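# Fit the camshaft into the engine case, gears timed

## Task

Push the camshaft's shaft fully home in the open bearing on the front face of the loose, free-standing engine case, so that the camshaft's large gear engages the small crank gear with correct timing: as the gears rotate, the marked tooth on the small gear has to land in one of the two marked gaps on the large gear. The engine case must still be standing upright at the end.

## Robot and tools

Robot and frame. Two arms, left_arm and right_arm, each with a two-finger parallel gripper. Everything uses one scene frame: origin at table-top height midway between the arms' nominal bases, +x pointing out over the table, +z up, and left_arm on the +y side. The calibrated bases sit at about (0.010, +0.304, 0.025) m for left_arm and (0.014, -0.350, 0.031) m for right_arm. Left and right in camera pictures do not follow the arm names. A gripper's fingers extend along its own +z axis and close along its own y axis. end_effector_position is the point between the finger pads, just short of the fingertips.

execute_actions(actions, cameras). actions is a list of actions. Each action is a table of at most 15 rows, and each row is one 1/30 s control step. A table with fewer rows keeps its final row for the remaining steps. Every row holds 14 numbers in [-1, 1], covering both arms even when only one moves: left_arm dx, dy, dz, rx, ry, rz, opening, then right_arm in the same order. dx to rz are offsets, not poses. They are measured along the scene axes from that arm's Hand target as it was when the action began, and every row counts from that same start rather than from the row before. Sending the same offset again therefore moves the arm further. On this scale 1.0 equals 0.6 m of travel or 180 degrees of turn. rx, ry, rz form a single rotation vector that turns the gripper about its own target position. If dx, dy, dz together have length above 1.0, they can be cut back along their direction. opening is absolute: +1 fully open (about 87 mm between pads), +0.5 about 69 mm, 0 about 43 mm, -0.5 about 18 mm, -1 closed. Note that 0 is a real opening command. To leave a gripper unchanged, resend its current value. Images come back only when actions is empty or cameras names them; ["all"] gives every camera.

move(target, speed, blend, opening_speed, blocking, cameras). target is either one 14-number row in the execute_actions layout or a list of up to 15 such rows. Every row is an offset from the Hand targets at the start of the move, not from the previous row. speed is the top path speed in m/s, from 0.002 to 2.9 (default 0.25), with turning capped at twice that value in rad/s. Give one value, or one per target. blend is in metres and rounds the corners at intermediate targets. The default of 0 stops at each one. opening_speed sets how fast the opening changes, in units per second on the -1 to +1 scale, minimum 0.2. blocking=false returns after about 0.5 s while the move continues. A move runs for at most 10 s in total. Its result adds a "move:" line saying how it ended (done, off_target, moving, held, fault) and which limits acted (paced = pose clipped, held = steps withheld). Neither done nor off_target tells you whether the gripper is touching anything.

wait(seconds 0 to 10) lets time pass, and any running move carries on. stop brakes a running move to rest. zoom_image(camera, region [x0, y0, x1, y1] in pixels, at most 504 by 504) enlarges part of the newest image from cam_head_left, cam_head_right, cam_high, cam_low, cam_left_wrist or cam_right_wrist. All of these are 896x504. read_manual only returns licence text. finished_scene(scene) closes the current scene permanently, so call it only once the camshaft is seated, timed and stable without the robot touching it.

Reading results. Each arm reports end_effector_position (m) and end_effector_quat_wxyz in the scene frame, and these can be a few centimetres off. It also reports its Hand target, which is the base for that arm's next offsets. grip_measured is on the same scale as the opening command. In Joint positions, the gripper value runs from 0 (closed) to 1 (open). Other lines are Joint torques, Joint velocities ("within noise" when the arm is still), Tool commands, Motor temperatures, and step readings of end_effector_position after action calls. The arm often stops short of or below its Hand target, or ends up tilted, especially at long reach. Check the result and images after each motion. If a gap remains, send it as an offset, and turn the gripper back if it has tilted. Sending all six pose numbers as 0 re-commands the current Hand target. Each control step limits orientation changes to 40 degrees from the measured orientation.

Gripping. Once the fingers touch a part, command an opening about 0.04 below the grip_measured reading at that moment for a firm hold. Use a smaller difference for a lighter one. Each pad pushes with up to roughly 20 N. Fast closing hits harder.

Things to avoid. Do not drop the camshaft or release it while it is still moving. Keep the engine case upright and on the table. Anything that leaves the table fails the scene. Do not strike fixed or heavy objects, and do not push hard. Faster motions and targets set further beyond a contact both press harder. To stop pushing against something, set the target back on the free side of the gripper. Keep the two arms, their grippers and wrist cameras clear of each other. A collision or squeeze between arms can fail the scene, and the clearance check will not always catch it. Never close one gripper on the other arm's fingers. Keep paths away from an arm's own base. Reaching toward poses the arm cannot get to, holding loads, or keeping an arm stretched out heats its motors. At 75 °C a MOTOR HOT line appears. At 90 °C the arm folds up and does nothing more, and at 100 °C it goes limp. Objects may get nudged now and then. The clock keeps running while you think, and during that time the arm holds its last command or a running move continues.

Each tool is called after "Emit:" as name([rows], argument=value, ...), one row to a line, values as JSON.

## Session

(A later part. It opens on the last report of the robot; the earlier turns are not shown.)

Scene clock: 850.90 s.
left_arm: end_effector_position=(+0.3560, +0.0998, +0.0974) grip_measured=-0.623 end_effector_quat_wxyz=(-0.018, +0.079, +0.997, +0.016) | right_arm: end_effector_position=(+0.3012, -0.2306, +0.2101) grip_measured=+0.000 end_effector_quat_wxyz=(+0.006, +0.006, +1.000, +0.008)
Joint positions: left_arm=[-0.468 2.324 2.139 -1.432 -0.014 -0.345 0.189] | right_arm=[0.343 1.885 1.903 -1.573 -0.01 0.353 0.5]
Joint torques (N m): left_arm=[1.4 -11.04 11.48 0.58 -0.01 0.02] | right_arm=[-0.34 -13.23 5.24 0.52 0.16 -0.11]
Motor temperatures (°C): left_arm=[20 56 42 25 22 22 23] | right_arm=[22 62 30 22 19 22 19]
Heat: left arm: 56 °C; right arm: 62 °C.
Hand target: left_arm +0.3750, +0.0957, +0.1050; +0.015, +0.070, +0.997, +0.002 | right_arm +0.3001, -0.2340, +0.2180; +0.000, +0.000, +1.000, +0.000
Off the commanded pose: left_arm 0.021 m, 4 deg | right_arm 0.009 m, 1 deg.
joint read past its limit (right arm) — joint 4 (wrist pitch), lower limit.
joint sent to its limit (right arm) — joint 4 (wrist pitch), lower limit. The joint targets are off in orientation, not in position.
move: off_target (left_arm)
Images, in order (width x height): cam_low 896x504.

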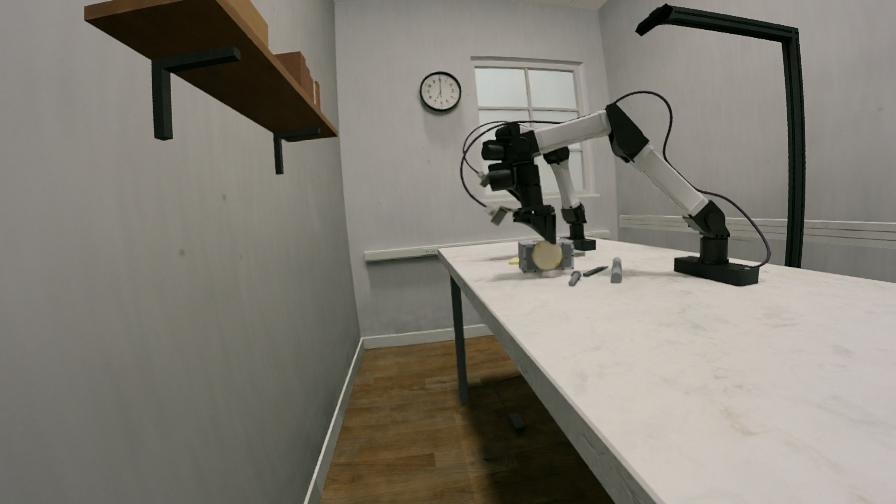

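Emit:
move([
  [-0.01,0.0,0.01,0,0,0,-0.645,0,0,0,0,0,0,0],
  [0.006,0.0,0.01,0,0,0,-0.645,0,0,0,0,0,0,0],
], speed=0.04, cameras=["cam_low"])

Emit:
zoom_image(camera="cam_low", region=[520, 230, 590, 280])

Scene clock: 855.93 s.
left_arm: end_effector_position=(+0.3569, +0.0999, +0.1005) grip_measured=-0.623 end_effector_quat_wxyz=(-0.025, +0.081, +0.996, +0.019) | right_arm: end_effector_position=(+0.3012, -0.2306, +0.2101) grip_measured=+0.000 end_effector_quat_wxyz=(+0.006, +0.006, +1.000, +0.008)
Joint positions: left_arm=[-0.467 2.352 2.196 -1.477 -0.014 -0.341 0.189] | right_arm=[0.343 1.885 1.903 -1.573 -0.01 0.353 0.5]
Joint torques (N m): left_arm=[1.69 -11.77 11.89 0.62 -0.01 0.01] | right_arm=[-0.36 -13.29 5.23 0.5 0.17 -0.12]
Motor temperatures (°C): left_arm=[20 56 44 25 22 22 23] | right_arm=[22 62 30 22 19 22 19]
Heat: left arm: 56 °C; right arm: 62 °C.
Hand target: left_arm +0.3784, +0.0957, +0.1109; +0.015, +0.070, +0.997, +0.002 | right_arm +0.3001, -0.2340, +0.2180; +0.000, +0.000, +1.000, +0.000
Off the commanded pose: left_arm 0.024 m, 5 deg | right_arm 0.009 m, 1 deg.
joint read past its limit (right arm) — joint 4 (wrist pitch), lower limit.
joint sent to its limit (right arm) — joint 4 (wrist pitch), lower limit. The joint targets are off in orientation, not in position.
move: off_target (left_arm)
Images, in order (width x height): cam_low 896x504.

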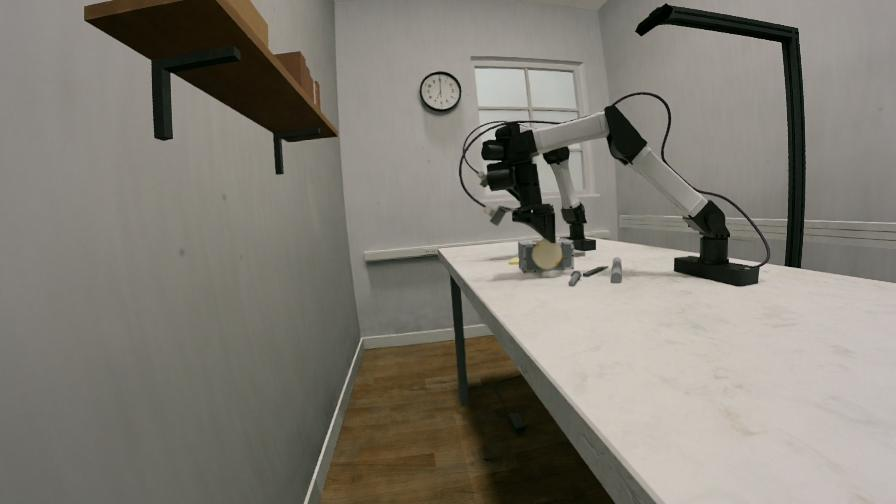

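Scaled by 7.200.

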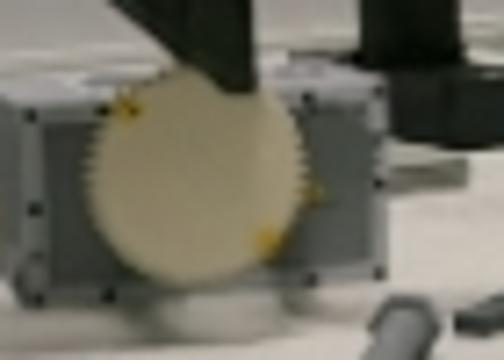

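Emit:
move([
  [-0.008,0.0,0.002,0,0,0,-0.633,0,0,0,0,0,0,0],
  [0.004,0.0,0.004,0,0,0,-0.633,0,0,0,0,0,0,0],
], speed=0.04, cameras=["cam_low"])

Emit:
zoom_image(camera="cam_low", region=[520, 230, 590, 280])

Scene clock: 862.37 s.
left_arm: end_effector_position=(+0.3578, +0.1001, +0.1018) grip_measured=-0.622 end_effector_quat_wxyz=(-0.029, +0.082, +0.996, +0.021) | right_arm: end_effector_position=(+0.3012, -0.2306, +0.2101) grip_measured=+0.000 end_effector_quat_wxyz=(+0.006, +0.006, +1.000, +0.008)
Joint positions: left_arm=[-0.466 2.369 2.229 -1.501 -0.014 -0.338 0.189] | right_arm=[0.343 1.885 1.903 -1.573 -0.01 0.353 0.5]
Joint torques (N m): left_arm=[1.81 -12.01 12.12 0.6 -0.02 0.01] | right_arm=[-0.35 -13.27 5.24 0.51 0.18 -0.11]
Motor temperatures (°C): left_arm=[20 57 44 25 22 22 24] | right_arm=[22 62 30 22 19 22 19]
Heat: left arm: 57 °C; right arm: 62 °C.
Hand target: left_arm +0.3809, +0.0957, +0.1134; +0.015, +0.070, +0.997, +0.002 | right_arm +0.3001, -0.2340, +0.2180; +0.000, +0.000, +1.000, +0.000
Off the commanded pose: left_arm 0.026 m, 6 deg | right_arm 0.009 m, 1 deg.
joint read past its limit (right arm) — joint 4 (wrist pitch), lower limit.
joint sent to its limit (right arm) — joint 4 (wrist pitch), lower limit. The joint targets are off in orientation, not in position.
move: off_target (left_arm)
Images, in order (width x height): cam_low 896x504.

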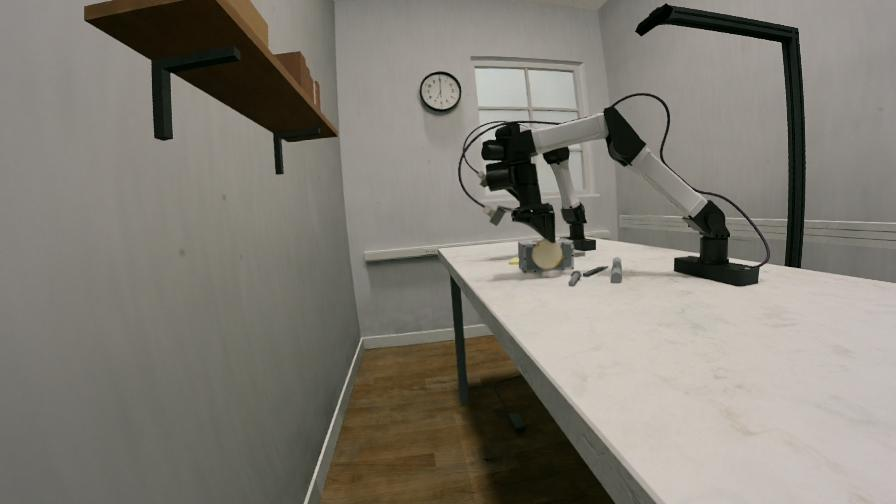

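Scaled by 7.200.

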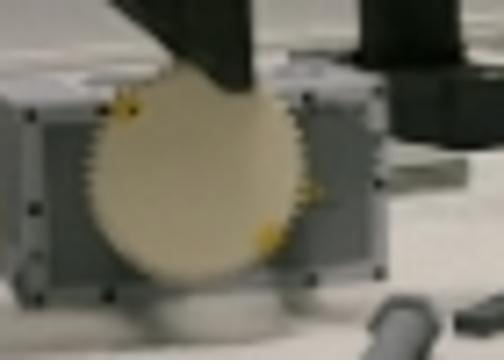

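Emit:
move([
  [-0.037,0.006,-0.012,0,0,0,-0.6,0,0,0,0,0,0,0],
  [-0.037,0.006,0.02,0,0,0,-0.4,0,0,0,0,0,0,0],
  [-0.053,0.007,0.01,-0.015,-0.1,0,-0.5,0,0,0,0,0,0,0],
  [-0.053,0.007,-0.026,-0.015,-0.1,0,-0.5,0,0,0,0,0,0,0],
  [-0.053,0.007,-0.026,-0.015,-0.1,0,-0.66,0,0,0,0,0,0,0],
  [-0.026,0.005,-0.014,0,0,0,-0.66,0,0,0,0,0,0,0],
], speed=0.07, cameras=["cam_low"])

Emit:
zoom_image(camera="cam_low", region=[520, 230, 590, 280])

Scene clock: 879.77 s.
left_arm: end_effector_position=(+0.3585, +0.1007, +0.0997) grip_measured=-0.631 end_effector_quat_wxyz=(+0.009, +0.073, +0.997, +0.012) | right_arm: end_effector_position=(+0.3012, -0.2306, +0.2101) grip_measured=+0.000 end_effector_quat_wxyz=(+0.006, +0.006, +1.000, +0.008)
Joint positions: left_arm=[-0.469 2.266 2.06 -1.359 -0.03 -0.357 0.184] | right_arm=[0.343 1.885 1.903 -1.573 -0.01 0.353 0.5]
Joint torques (N m): left_arm=[1.07 -10.3 10.62 0.34 0.12 0.1] | right_arm=[-0.36 -13.23 5.23 0.5 0.17 -0.12]
Motor temperatures (°C): left_arm=[20 57 45 25 22 22 24] | right_arm=[22 62 30 22 19 22 19]
Heat: left arm: 57 °C; right arm: 62 °C.
Hand target: left_arm +0.3652, +0.0987, +0.1049; +0.015, +0.070, +0.997, +0.002 | right_arm +0.3001, -0.2340, +0.2180; +0.000, +0.000, +1.000, +0.000
Off the commanded pose: left_arm 0.009 m, 1 deg | right_arm 0.009 m, 1 deg.
joint read past its limit (right arm) — joint 4 (wrist pitch), lower limit.
joint sent to its limit (right arm) — joint 4 (wrist pitch), lower limit. The joint targets are off in orientation, not in position.
move: done; target 2's new opening was sent with left_arm's hand 0.019 m and 3 deg from that target
Images, in order (width x height): cam_low 896x504.

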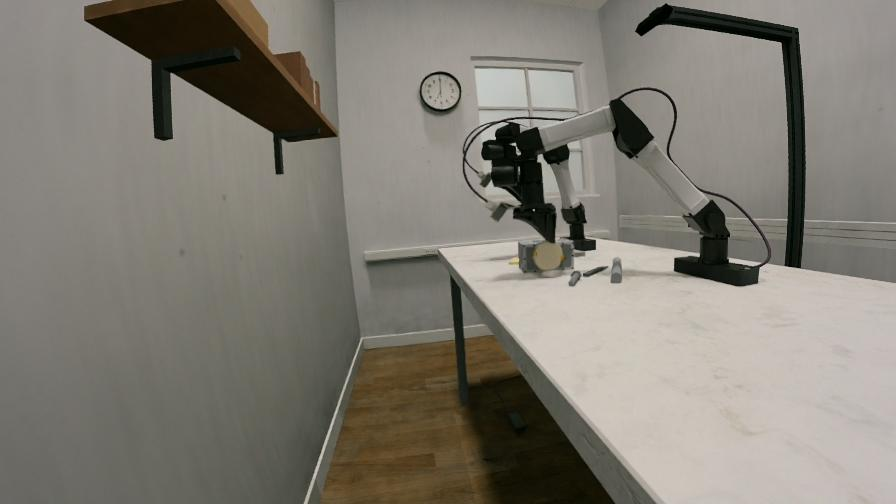

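Scaled by 7.200.

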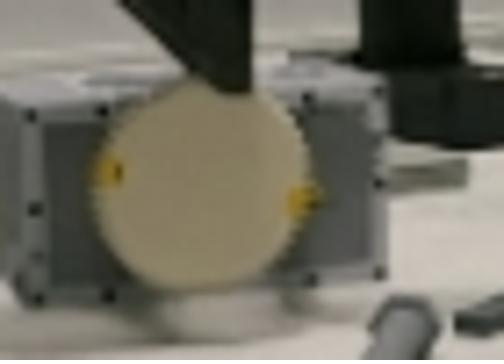

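Emit:
move(target=[-0.031,0.002,-0.018,-0.016,-0.11,0,-0.66,0,0,0,0,0,0,0], speed=0.07, cameras=["cam_low"])

Emit:
zoom_image(camera="cam_low", region=[520, 230, 590, 280])

Scene clock: 887.50 s.
left_arm: end_effector_position=(+0.3462, +0.1015, +0.0921) grip_measured=-0.631 end_effector_quat_wxyz=(+0.175, +0.070, +0.982, -0.010) | right_arm: end_effector_position=(+0.3012, -0.2306, +0.2101) grip_measured=+0.000 end_effector_quat_wxyz=(+0.006, +0.006, +1.000, +0.008)
Joint positions: left_arm=[-0.53 1.888 1.456 -0.818 -0.146 -0.4 0.184] | right_arm=[0.343 1.885 1.903 -1.573 -0.01 0.353 0.5]
Joint torques (N m): left_arm=[-0.61 -10.24 5.91 1.29 -0.19 0] | right_arm=[-0.38 -13.27 5.23 0.52 0.18 -0.11]
Motor temperatures (°C): left_arm=[20 56 45 25 22 22 24] | right_arm=[22 62 30 22 19 22 19]
Heat: left arm: 56 °C; right arm: 62 °C.
Hand target: left_arm +0.3467, +0.1000, +0.0942; +0.188, +0.069, +0.980, -0.011 | right_arm +0.3001, -0.2340, +0.2180; +0.000, +0.000, +1.000, +0.000
Off the commanded pose: left_arm 0.003 m, 2 deg | right_arm 0.009 m, 1 deg.
joint read past its limit (right arm) — joint 4 (wrist pitch), lower limit.
joint sent to its limit (right arm) — joint 4 (wrist pitch), lower limit. The joint targets are off in orientation, not in position.
move: done
Images, in order (width x height): cam_low 896x504.

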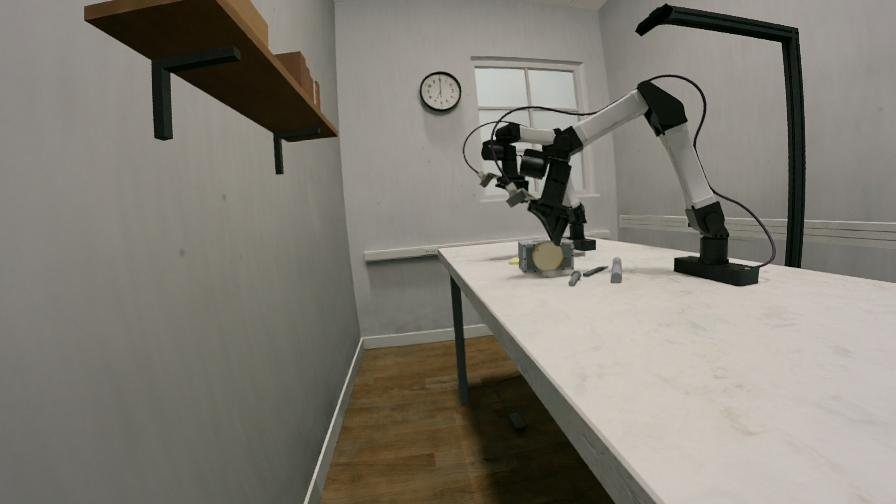

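Scaled by 7.200.

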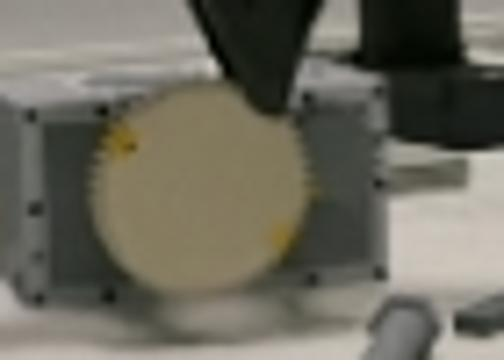

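Emit:
move([
  [0,0,0,0,0,0,-0.4,0,0,0,0,0,0,0],
  [-0.03,0,0.08,0,0,0,-0.4,0,0,0,0,0,0,0],
  [-0.02,0.22,0.1,0,0.11,0,-0.4,0,0,0,0,0,0,0],
  [-0.02,0.20,0.13,0,0.11,0.5,-0.4,0,0,0,0,0,0,0],
], speed=[0.2,0.2,0.4,0.6], cameras=["cam_left_wrist"])

Emit:
zoom_image(camera="cam_left_wrist", region=[400, 200, 580, 320])

Scene clock: 898.00 s.
left_arm: end_effector_position=(+0.3412, +0.2172, +0.1661) grip_measured=-0.400 end_effector_quat_wxyz=(+0.008, -0.644, +0.763, +0.066) | right_arm: end_effector_position=(+0.3012, -0.2306, +0.2101) grip_measured=+0.000 end_effector_quat_wxyz=(+0.006, +0.006, +1.000, +0.008)
Joint positions: left_arm=[-0.148 1.936 1.826 -1.553 -0.095 -1.589 0.3] | right_arm=[0.343 1.885 1.903 -1.573 -0.01 0.353 0.5]
Joint torques (N m): left_arm=[-0.14 -10.62 5.49 -0.01 -0.21 -0.05] | right_arm=[-0.39 -13.24 5.24 0.5 0.18 -0.12]
Motor temperatures (°C): left_arm=[20 55 43 25 22 22 24] | right_arm=[22 62 30 22 19 22 19]
Heat: left arm: 55 °C; right arm: 62 °C.
Hand target: left_arm +0.3347, +0.2199, +0.1721; -0.014, -0.643, +0.757, +0.114 | right_arm +0.3001, -0.2340, +0.2180; +0.000, +0.000, +1.000, +0.000
Off the commanded pose: left_arm 0.009 m, 6 deg | right_arm 0.009 m, 1 deg.
joint read past its limit (right arm) — joint 4 (wrist pitch), lower limit.
joint sent to its limit (left arm) — joint 4 (wrist pitch), lower limit. The joint targets are off in orientation, not in position.
joint sent to its limit (right arm) — joint 4 (wrist pitch), lower limit. The joint targets are off in orientation, not in position.
move: off_target (left_arm)
camera_calibration:
cam_left_wrist: T_world_to_cam=[[0.978688, -0.176448, -0.105048, -0.276755], [-0.0463213, -0.688061, 0.724173, 0.0629834], [-0.200058, -0.703874, -0.681571, 0.481045], [0, 0, 0, 1]] pos_world=[0.370012, 0.333099, 0.253183]
Images, in order (width x height): cam_left_wrist 896x504.

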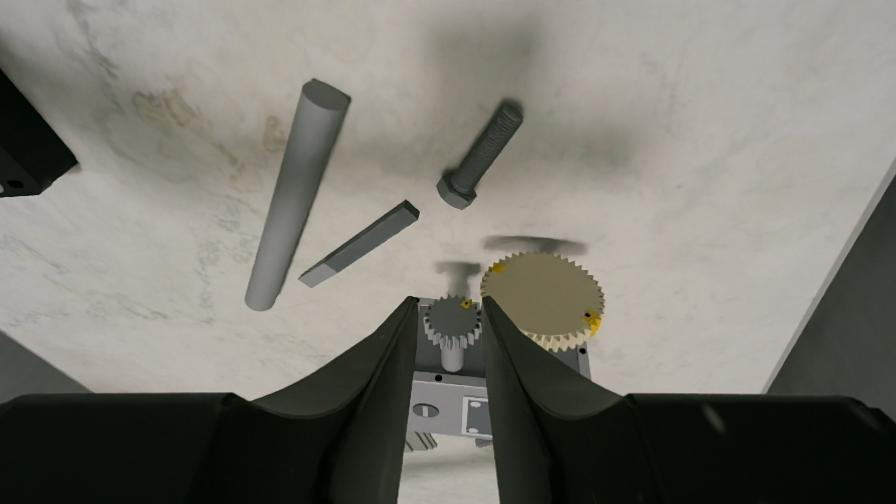

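Scaled by 2.800.

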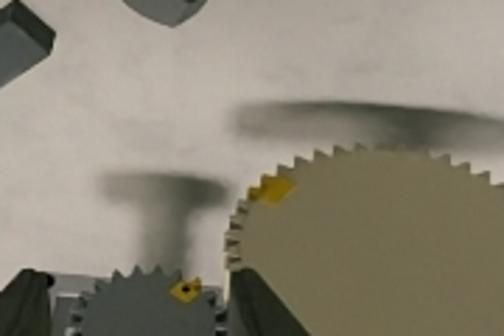

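Emit:
move([
  [0.05,-0.07,-0.05,0,0,0,-1,0,0,0,0,0,0,0],
  [0.053,-0.1,-0.175,0,0,0,-1,0,0,0,0,0,0,0],
  [0.05,-0.155,-0.175,0,0,0,-1,0,0,0,0,0,0,0],
], speed=[0.3,0.15,0.04], cameras=["cam_left_wrist","cam_low"])

Scene clock: 917.67 s.
left_arm: end_effector_position=(+0.3634, +0.1319, +0.0658) grip_measured=-0.964 end_effector_quat_wxyz=(-0.007, -0.640, +0.759, +0.116) | right_arm: end_effector_position=(+0.3012, -0.2306, +0.2101) grip_measured=+0.000 end_effector_quat_wxyz=(+0.006, +0.006, +1.000, +0.008)
Joint positions: left_arm=[-0.356 2.252 1.896 -1.429 -0.093 -1.802 0.018] | right_arm=[0.343 1.885 1.903 -1.573 -0.01 0.353 0.5]
Joint torques (N m): left_arm=[-0.16 -9.28 9.13 -0.27 0.04 -0.04] | right_arm=[-0.39 -13.23 5.2 0.51 0.16 -0.11]
Motor temperatures (°C): left_arm=[20 53 41 25 22 22 23] | right_arm=[22 63 30 22 19 22 19]
Heat: left arm: 53 °C; right arm: 63 °C.
Hand target: left_arm +0.3647, +0.1269, +0.0672; -0.014, -0.643, +0.757, +0.114 | right_arm +0.3001, -0.2340, +0.2180; +0.000, +0.000, +1.000, +0.000
Off the commanded pose: left_arm 0.005 m, 1 deg | right_arm 0.009 m, 1 deg.
joint read past its limit (right arm) — joint 4 (wrist pitch), lower limit.
joint sent to its limit (right arm) — joint 4 (wrist pitch), lower limit. The joint targets are off in orientation, not in position.
move: done
camera_calibration:
cam_left_wrist: T_world_to_cam=[[0.965596, -0.166007, -0.200167, -0.314351], [0.0167857, -0.728336, 0.685015, 0.0629152], [-0.259506, -0.664807, -0.700491, 0.374802], [0, 0, 0, 1]] pos_world=[0.399744, 0.24281, 0.156525]
Images, in order (width x height): cam_low 896x504, cam_left_wrist 896x504.

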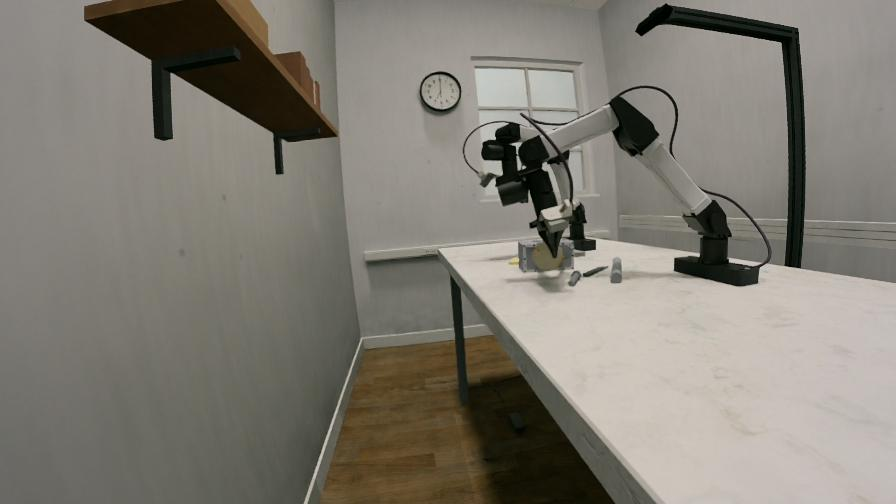

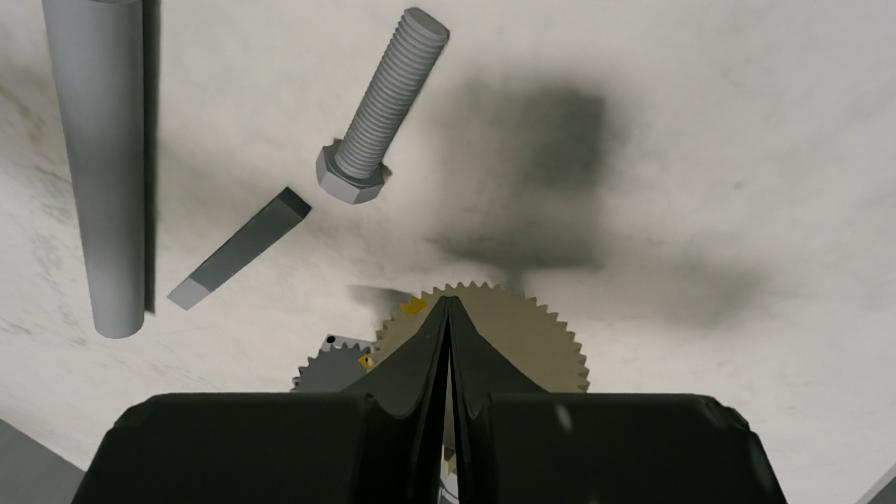

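Emit:
move(target=[-0.008,-0.037,0.012,0,0,0,-1,0,0,0,0,0,0,0], speed=0.04, cameras=["cam_left_wrist","cam_low"])

Emit:
zoom_image(camera="cam_left_wrist", region=[260, 260, 600, 460])

Scene clock: 922.50 s.
left_arm: end_effector_position=(+0.3599, +0.1136, +0.0733) grip_measured=-0.964 end_effector_quat_wxyz=(-0.005, -0.642, +0.757, +0.118) | right_arm: end_effector_position=(+0.3012, -0.2306, +0.2101) grip_measured=+0.000 end_effector_quat_wxyz=(+0.006, +0.006, +1.000, +0.008)
Joint positions: left_arm=[-0.401 2.271 1.958 -1.479 -0.089 -1.853 0.018] | right_arm=[0.343 1.885 1.903 -1.573 -0.01 0.353 0.5]
Joint torques (N m): left_arm=[-0.77 -9.29 9.22 -0.23 0.13 -0.08] | right_arm=[-0.31 -13.26 5.23 0.51 0.18 -0.11]
Motor temperatures (°C): left_arm=[20 53 41 25 22 22 23] | right_arm=[22 63 30 22 19 22 19]
Heat: left arm: 53 °C; right arm: 63 °C.
Hand target: left_arm +0.3599, +0.1048, +0.0743; -0.014, -0.643, +0.757, +0.114 | right_arm +0.3001, -0.2340, +0.2180; +0.000, +0.000, +1.000, +0.000
Off the commanded pose: left_arm 0.009 m, 1 deg | right_arm 0.009 m, 1 deg.
joint read past its limit (right arm) — joint 4 (wrist pitch), lower limit.
joint sent to its limit (right arm) — joint 4 (wrist pitch), lower limit. The joint targets are off in orientation, not in position.
move: done
camera_calibration:
cam_left_wrist: T_world_to_cam=[[0.966672, -0.159168, -0.200528, -0.313734], [0.0202818, -0.733183, 0.679729, 0.0441593], [-0.255215, -0.661142, -0.705519, 0.365365], [0, 0, 0, 1]] pos_world=[0.395629, 0.223998, 0.164843]
Images, in order (width x height): cam_low 896x504, cam_left_wrist 896x504.

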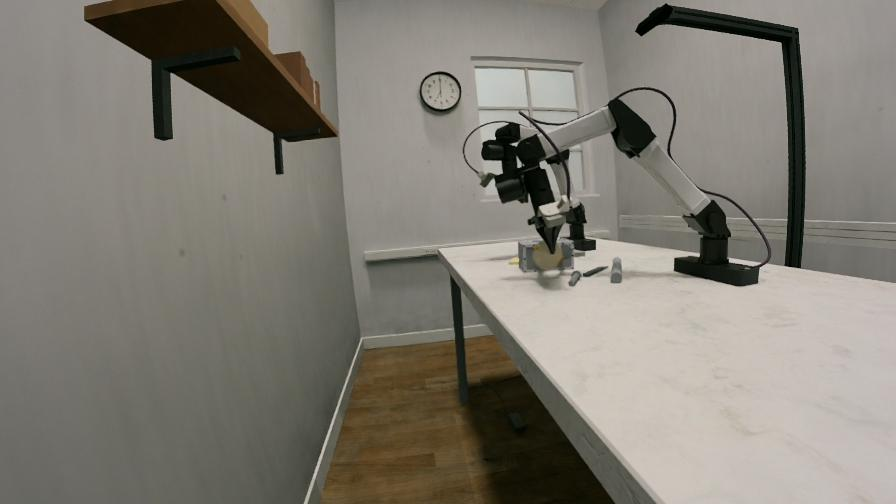

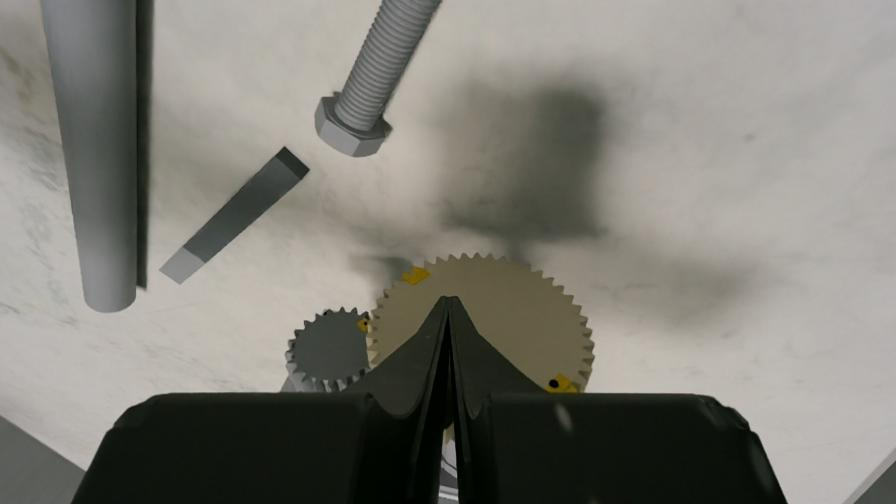

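Scaled by 1.482.

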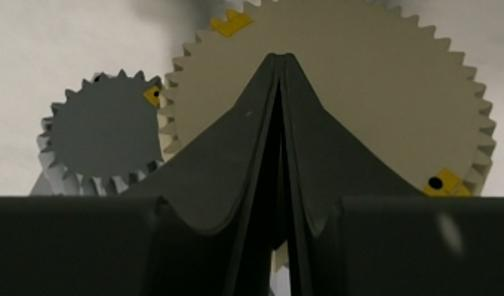

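Emit:
zoom_image(camera="cam_left_wrist", region=[280, 240, 440, 400])

Emit:
zoom_image(camera="cam_low", region=[520, 230, 590, 280])

Scaled by 3.150.

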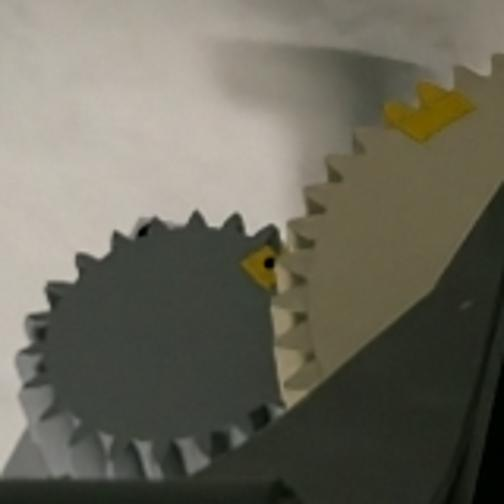

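Scaled by 7.200.

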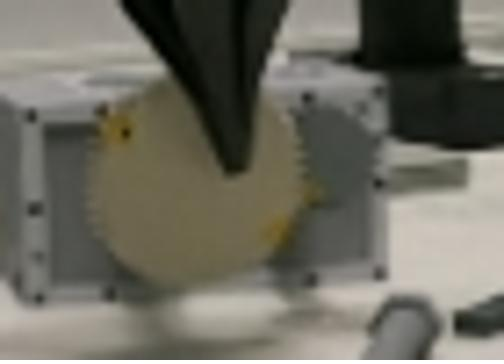

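Emit:
move([
  [0,0.08,0.02,0,0,0,-1,0,0,0,0,0,0,0],
  [-0.018,0.08,0.15,0,-0.11,-0.5,-0.4,0,0,0,0,0,0,0],
  [-0.018,-0.016,0.11,0,-0.11,-0.5,-0.4,0,0,0,0,0,0,0],
  [-0.018,-0.016,0.0393,0,-0.11,-0.5,-0.4,0,0,0,0,0,0,0],
], speed=[0.3,0.6,0.3,0.12], cameras=["cam_left_wrist","cam_low"])

Scene clock: 968.40 s.
left_arm: end_effector_position=(+0.3461, +0.0924, +0.1027) grip_measured=-0.400 end_effector_quat_wxyz=(+0.184, +0.075, +0.980, -0.018) | right_arm: end_effector_position=(+0.3012, -0.2306, +0.2101) grip_measured=+0.000 end_effector_quat_wxyz=(+0.006, +0.006, +1.000, +0.008)
Joint positions: left_arm=[-0.548 1.878 1.482 -0.831 -0.144 -0.406 0.3] | right_arm=[0.343 1.885 1.903 -1.573 -0.01 0.353 0.5]
Joint torques (N m): left_arm=[0.39 -8.01 6.75 1.27 -0.22 -0.02] | right_arm=[-0.39 -13.18 5.18 0.51 0.17 -0.1]
Motor temperatures (°C): left_arm=[20 50 43 25 22 22 23] | right_arm=[22 63 30 22 19 22 19]
Heat: left arm: 50 °C; right arm: 63 °C.
Hand target: left_arm +0.3492, +0.0952, +0.0979; +0.188, +0.069, +0.980, -0.011 | right_arm +0.3001, -0.2340, +0.2180; +0.000, +0.000, +1.000, +0.000
Off the commanded pose: left_arm 0.006 m, 1 deg | right_arm 0.009 m, 1 deg.
joint read past its limit (right arm) — joint 4 (wrist pitch), lower limit.
joint sent to its limit (right arm) — joint 4 (wrist pitch), lower limit. The joint targets are off in orientation, not in position.
move: done
camera_calibration:
cam_left_wrist: T_world_to_cam=[[-0.162436, -0.986679, -0.00887478, 0.149742], [-0.847081, 0.134831, 0.514076, 0.24592], [-0.506032, 0.0910223, -0.857699, 0.401574], [0, 0, 0, 1]] pos_world=[0.435847, 0.0780372, 0.219337]
Images, in order (width x height): cam_low 896x504, cam_left_wrist 896x504.

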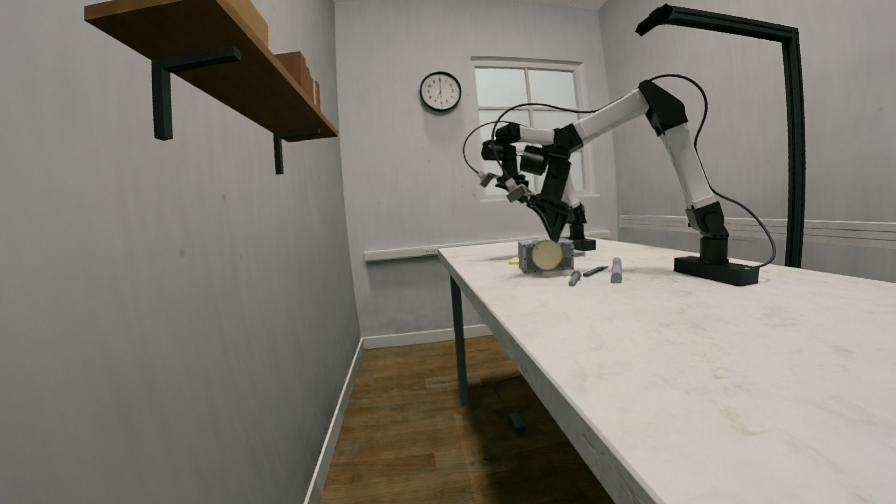

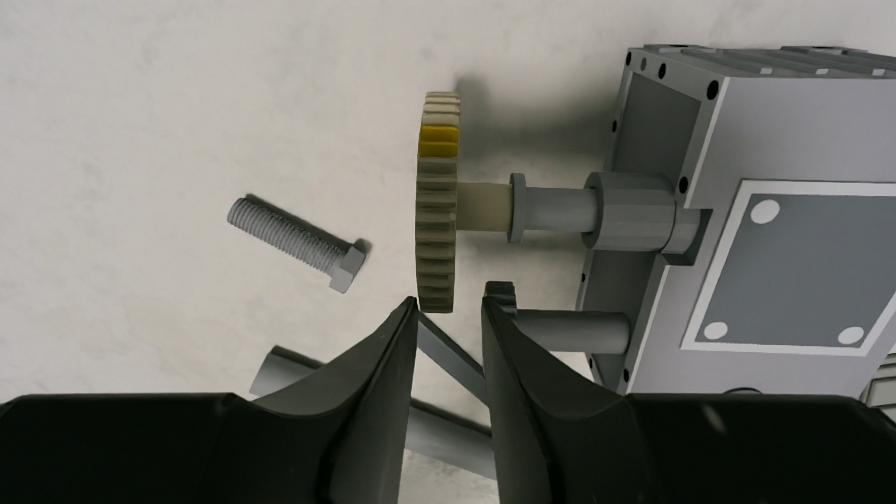

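Emit:
move([
  [0,0.009,0,0,0,0,-0.4,0,0,0,0,0,0,0],
  [0,0.009,-0.006,0,0,0,-0.4,0,0,0,0,0,0,0],
  [0,0.009,-0.006,0,0,0,-0.66,0,0,0,0,0,0,0],
  [0.016,0.008,0.009,0.011,0.074,0,-0.66,0,0,0,0,0,0,0],
], speed=0.07, cameras=["cam_low","cam_left_wrist"])

Emit:
zoom_image(camera="cam_low", region=[520, 230, 590, 280])

Scene clock: 977.37 s.
left_arm: end_effector_position=(+0.3539, +0.0968, +0.1005) grip_measured=-0.637 end_effector_quat_wxyz=(+0.074, +0.073, +0.995, -0.003) | right_arm: end_effector_position=(+0.3012, -0.2306, +0.2101) grip_measured=+0.000 end_effector_quat_wxyz=(+0.006, +0.006, +1.000, +0.008)
Joint positions: left_arm=[-0.494 2.105 1.817 -1.148 -0.06 -0.379 0.182] | right_arm=[0.343 1.885 1.903 -1.573 -0.01 0.353 0.5]
Joint torques (N m): left_arm=[1.37 -8.98 10.19 0.45 -0.01 0.12] | right_arm=[-0.39 -13.27 5.19 0.5 0.18 -0.14]
Motor temperatures (°C): left_arm=[20 50 42 25 22 22 23] | right_arm=[22 63 30 22 19 22 19]
Heat: left arm: 50 °C; right arm: 63 °C.
Hand target: left_arm +0.3587, +0.0999, +0.1034; +0.072, +0.070, +0.995, -0.002 | right_arm +0.3001, -0.2340, +0.2180; +0.000, +0.000, +1.000, +0.000
Off the commanded pose: left_arm 0.006 m, 0 deg | right_arm 0.009 m, 1 deg.
joint read past its limit (right arm) — joint 4 (wrist pitch), lower limit.
joint sent to its limit (right arm) — joint 4 (wrist pitch), lower limit. The joint targets are off in orientation, not in position.
move: done
camera_calibration:
cam_left_wrist: T_world_to_cam=[[-0.158033, -0.98722, -0.020533, 0.154945], [-0.714948, 0.100056, 0.691981, 0.191803], [-0.681083, 0.124036, -0.721624, 0.448293], [0, 0, 0, 1]] pos_world=[0.466941, 0.078169, 0.193956]
Images, in order (width x height): cam_low 896x504, cam_left_wrist 896x504.

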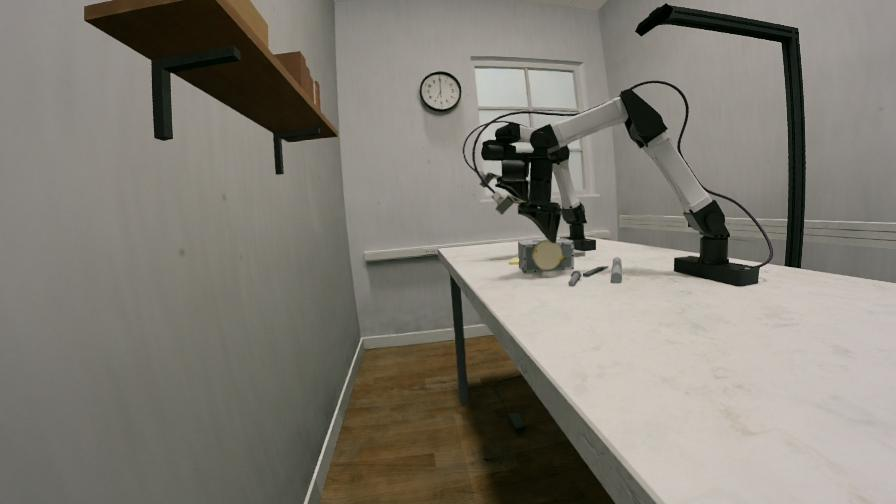

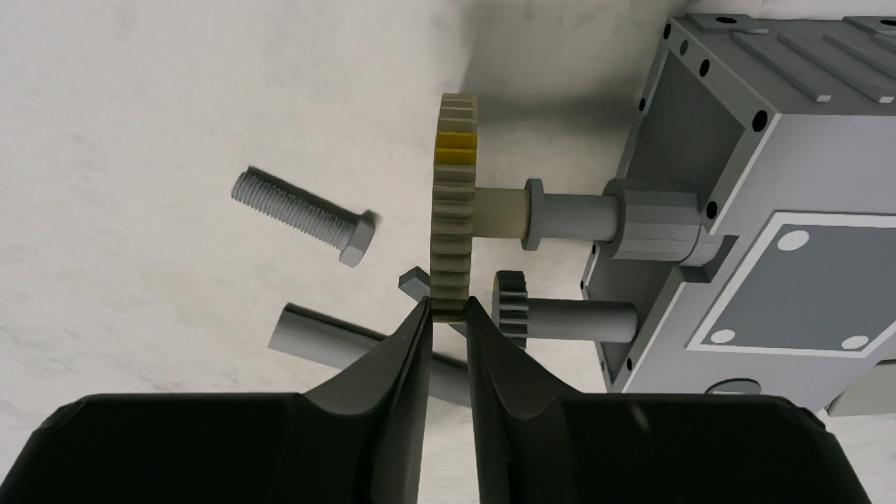

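Scaled by 7.200.

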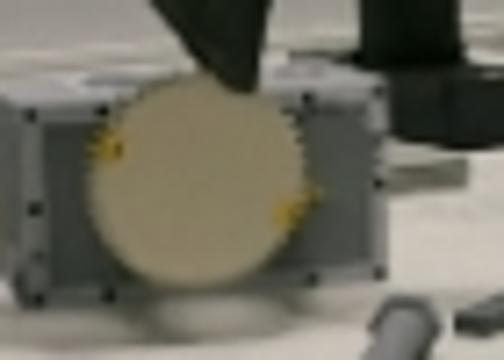

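Emit:
move(target=[0.006,-0.001,0.001,0.005,0.033,0,-0.66,0,0,0,0,0,0,0], speed=0.07, cameras=["cam_low"])

Emit:
zoom_image(camera="cam_low", region=[520, 230, 590, 280])

Scene clock: 982.07 s.
left_arm: end_effector_position=(+0.3577, +0.0964, +0.1019) grip_measured=-0.637 end_effector_quat_wxyz=(+0.021, +0.073, +0.997, +0.003) | right_arm: end_effector_position=(+0.3012, -0.2306, +0.2101) grip_measured=+0.000 end_effector_quat_wxyz=(+0.006, +0.006, +1.000, +0.008)
Joint positions: left_arm=[-0.476 2.235 2.021 -1.321 -0.023 -0.364 0.182] | right_arm=[0.343 1.885 1.903 -1.573 -0.01 0.353 0.5]
Joint torques (N m): left_arm=[1.39 -9.65 10.03 0.3 0.02 0.13] | right_arm=[-0.35 -13.26 5.24 0.5 0.18 -0.11]
Motor temperatures (°C): left_arm=[20 50 42 25 22 22 23] | right_arm=[22 63 30 22 19 22 19]
Heat: left arm: 50 °C; right arm: 63 °C.
Hand target: left_arm +0.3623, +0.0994, +0.1040; +0.020, +0.070, +0.997, +0.002 | right_arm +0.3001, -0.2340, +0.2180; +0.000, +0.000, +1.000, +0.000
Off the commanded pose: left_arm 0.006 m, 0 deg | right_arm 0.009 m, 1 deg.
joint read past its limit (right arm) — joint 4 (wrist pitch), lower limit.
joint sent to its limit (right arm) — joint 4 (wrist pitch), lower limit. The joint targets are off in orientation, not in position.
move: done
Images, in order (width x height): cam_low 896x504.

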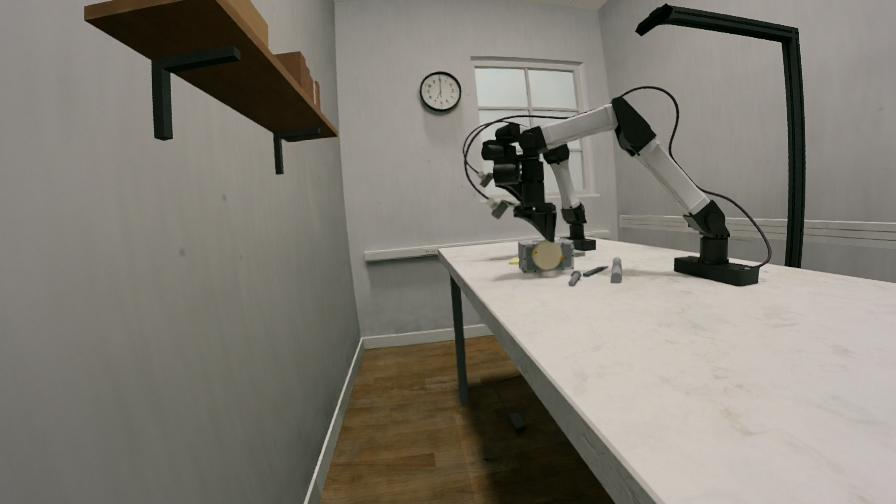

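Scaled by 7.200.

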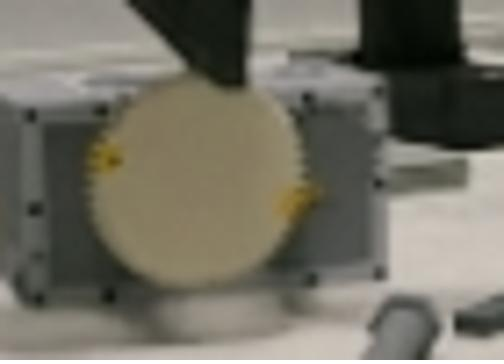

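Emit:
move([
  [-0.005,-0.002,0.002,0,0,0,-0.4,0,0,0,0,0,0,0],
  [-0.005,-0.002,0.08,0,0,0,-0.4,0,0,0,0,0,0,0],
  [0,0.12,0.08,0,0,0.5,-1,0,0,0,0,0,0,0],
  [0,0.09,-0.05,0,0,0.5,-1,0,0,0,0,0,0,0],
  [-0.002,0.04,-0.05,0,0,0.5,-1,0,0,0,0,0,0,0],
], speed=[0.1,0.2,0.6,0.2,0.05], cameras=["cam_left_wrist"])

Emit:
zoom_image(camera="cam_left_wrist", region=[280, 240, 480, 400])

Scene clock: 994.23 s.
left_arm: end_effector_position=(+0.3542, +0.1254, +0.0720) grip_measured=-0.964 end_effector_quat_wxyz=(+0.004, -0.653, +0.757, +0.018) | right_arm: end_effector_position=(+0.3012, -0.2306, +0.2101) grip_measured=+0.000 end_effector_quat_wxyz=(+0.006, +0.006, +1.000, +0.008)
Joint positions: left_arm=[-0.349 2.03 1.58 -1.149 -0.023 -1.808 0.018] | right_arm=[0.343 1.885 1.903 -1.573 -0.01 0.353 0.5]
Joint torques (N m): left_arm=[-0.18 -8.06 9.55 0.23 -0.17 -0.05] | right_arm=[-0.39 -13.24 5.3 0.53 0.16 -0.11]
Motor temperatures (°C): left_arm=[20 52 42 25 22 22 23] | right_arm=[22 63 30 22 19 22 19]
Heat: left arm: 52 °C; right arm: 63 °C.
Hand target: left_arm +0.3612, +0.1234, +0.0739; +0.012, -0.655, +0.755, +0.016 | right_arm +0.3001, -0.2340, +0.2180; +0.000, +0.000, +1.000, +0.000
Off the commanded pose: left_arm 0.007 m, 1 deg | right_arm 0.009 m, 1 deg.
joint read past its limit (right arm) — joint 4 (wrist pitch), lower limit.
joint sent to its limit (right arm) — joint 4 (wrist pitch), lower limit. The joint targets are off in orientation, not in position.
move: done
camera_calibration:
cam_left_wrist: T_world_to_cam=[[0.986329, -0.160881, -0.0356642, -0.3252], [-0.0750692, -0.631341, 0.771864, 0.0682008], [-0.146695, -0.758634, -0.634787, 0.339509], [0, 0, 0, 1]] pos_world=[0.375678, 0.248302, 0.151276]
Images, in order (width x height): cam_left_wrist 896x504.

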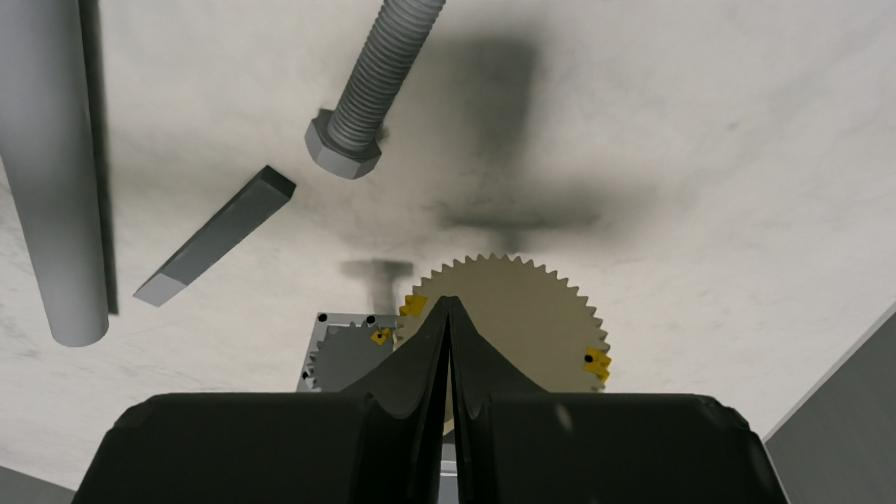

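Scaled by 2.520.

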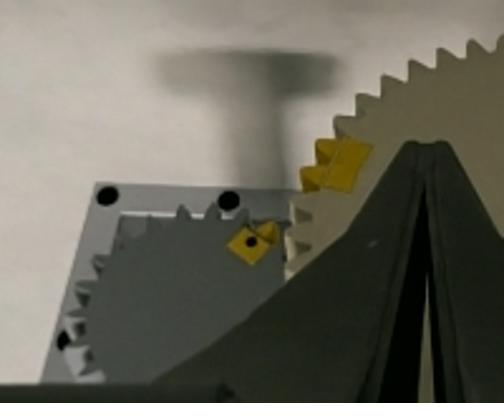

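Emit:
move([
  [0.008,-0.01,0,0,0,0,-1,0,0,0,0,0,0,0],
  [0.0,-0.07,0,0,0,0,-1,0,0,0,0,0,0,0],
], speed=0.03, cameras=["cam_left_wrist"])

Emit:
zoom_image(camera="cam_left_wrist", region=[280, 240, 480, 400])

Scene clock: 1008.00 s.
left_arm: end_effector_position=(+0.3588, +0.0860, +0.0718) grip_measured=-0.964 end_effector_quat_wxyz=(+0.013, -0.654, +0.756, +0.017) | right_arm: end_effector_position=(+0.3012, -0.2306, +0.2101) grip_measured=+0.000 end_effector_quat_wxyz=(+0.006, +0.006, +1.000, +0.008)
Joint positions: left_arm=[-0.442 2.1 1.687 -1.178 -0.037 -1.904 0.018] | right_arm=[0.343 1.885 1.903 -1.573 -0.01 0.353 0.5]
Joint torques (N m): left_arm=[-0.35 -8.53 9.62 0.11 -0.03 -0.06] | right_arm=[-0.35 -13.22 5.19 0.5 0.16 -0.12]
Motor temperatures (°C): left_arm=[20 50 41 24 22 22 23] | right_arm=[22 63 30 22 19 22 19]
Heat: left arm: 50 °C; right arm: 63 °C.
Hand target: left_arm +0.3611, +0.0813, +0.0739; +0.012, -0.655, +0.755, +0.016 | right_arm +0.3001, -0.2340, +0.2180; +0.000, +0.000, +1.000, +0.000
Off the commanded pose: left_arm 0.006 m, 0 deg | right_arm 0.009 m, 1 deg.
joint read past its limit (right arm) — joint 4 (wrist pitch), lower limit.
joint sent to its limit (right arm) — joint 4 (wrist pitch), lower limit. The joint targets are off in orientation, not in position.
move: done
camera_calibration:
cam_left_wrist: T_world_to_cam=[[0.987085, -0.158772, -0.0213439, -0.337547], [-0.086273, -0.6391, 0.76427, 0.0490273], [-0.134985, -0.752557, -0.644544, 0.306221], [0, 0, 0, 1]] pos_world=[0.378752, 0.208189, 0.152698]
Images, in order (width x height): cam_left_wrist 896x504.

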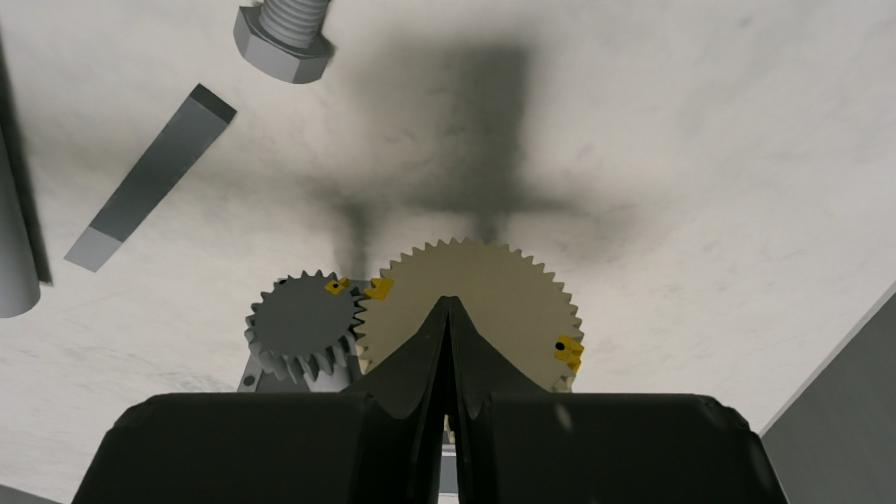

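Scaled by 2.520.

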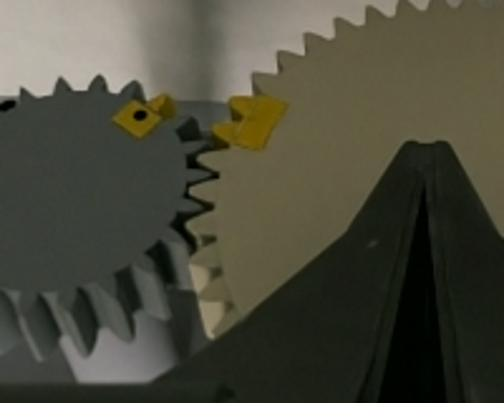

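Emit:
zoom_image(camera="cam_left_wrist", region=[320, 265, 400, 345])

Scaled by 6.300.

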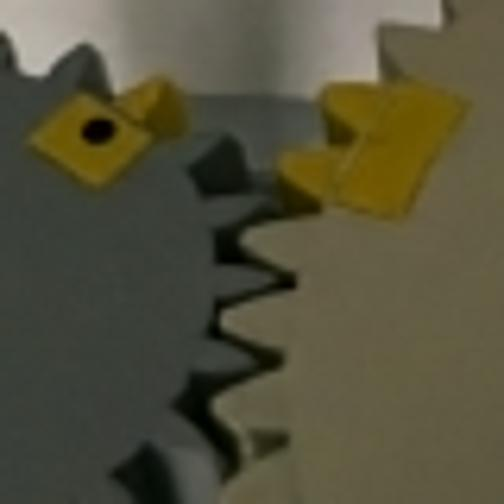

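Emit:
move([
  [0.01,0.06,0,0,0,0,-1,0,0,0,0,0,0,0],
  [-0.03,0.06,0.07,0,0,0,-1,0,0,0,0,0,0,0],
  [-0.05,-0.01,0.07,0,0,0,-1,0,0,0,0,0,0,0],
], speed=0.15, cameras=["cam_left_wrist"])

Scene clock: 1029.47 s.
left_arm: end_effector_position=(+0.3274, +0.0761, +0.1142) grip_measured=-0.964 end_effector_quat_wxyz=(+0.014, -0.650, +0.760, +0.014) | right_arm: end_effector_position=(+0.3012, -0.2306, +0.2101) grip_measured=+0.000 end_effector_quat_wxyz=(+0.006, +0.006, +1.000, +0.008)
Joint positions: left_arm=[-0.504 1.987 1.688 -1.291 -0.036 -1.955 0.018] | right_arm=[0.343 1.885 1.903 -1.573 -0.01 0.353 0.5]
Joint torques (N m): left_arm=[0.58 -7.56 9.57 0.07 -0.02 -0.06] | right_arm=[-0.35 -13.19 5.22 0.52 0.19 -0.13]
Motor temperatures (°C): left_arm=[20 51 41 24 22 22 23] | right_arm=[22 63 29 22 19 22 19]
Heat: left arm: 51 °C; right arm: 63 °C.
Hand target: left_arm +0.3311, +0.0753, +0.1158; +0.012, -0.655, +0.755, +0.016 | right_arm +0.3001, -0.2340, +0.2180; +0.000, +0.000, +1.000, +0.000
Off the commanded pose: left_arm 0.004 m, 1 deg | right_arm 0.009 m, 1 deg.
joint read past its limit (right arm) — joint 4 (wrist pitch), lower limit.
joint sent to its limit (right arm) — joint 4 (wrist pitch), lower limit. The joint targets are off in orientation, not in position.
move: done
camera_calibration:
cam_left_wrist: T_world_to_cam=[[0.985405, -0.169386, -0.0169094, -0.306325], [-0.0963393, -0.636821, 0.764969, 0.0106796], [-0.140343, -0.752175, -0.643845, 0.323435], [0, 0, 0, 1]] pos_world=[0.348275, 0.198194, 0.194893]
Images, in order (width x height): cam_left_wrist 896x504.

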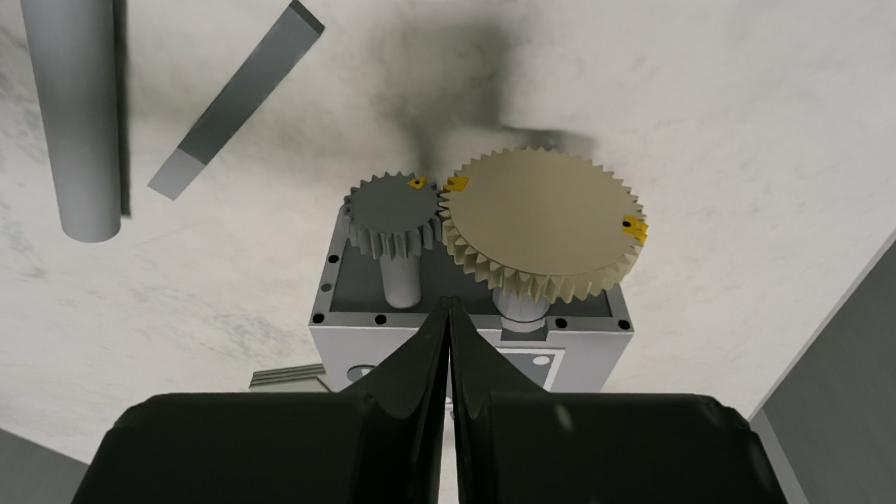

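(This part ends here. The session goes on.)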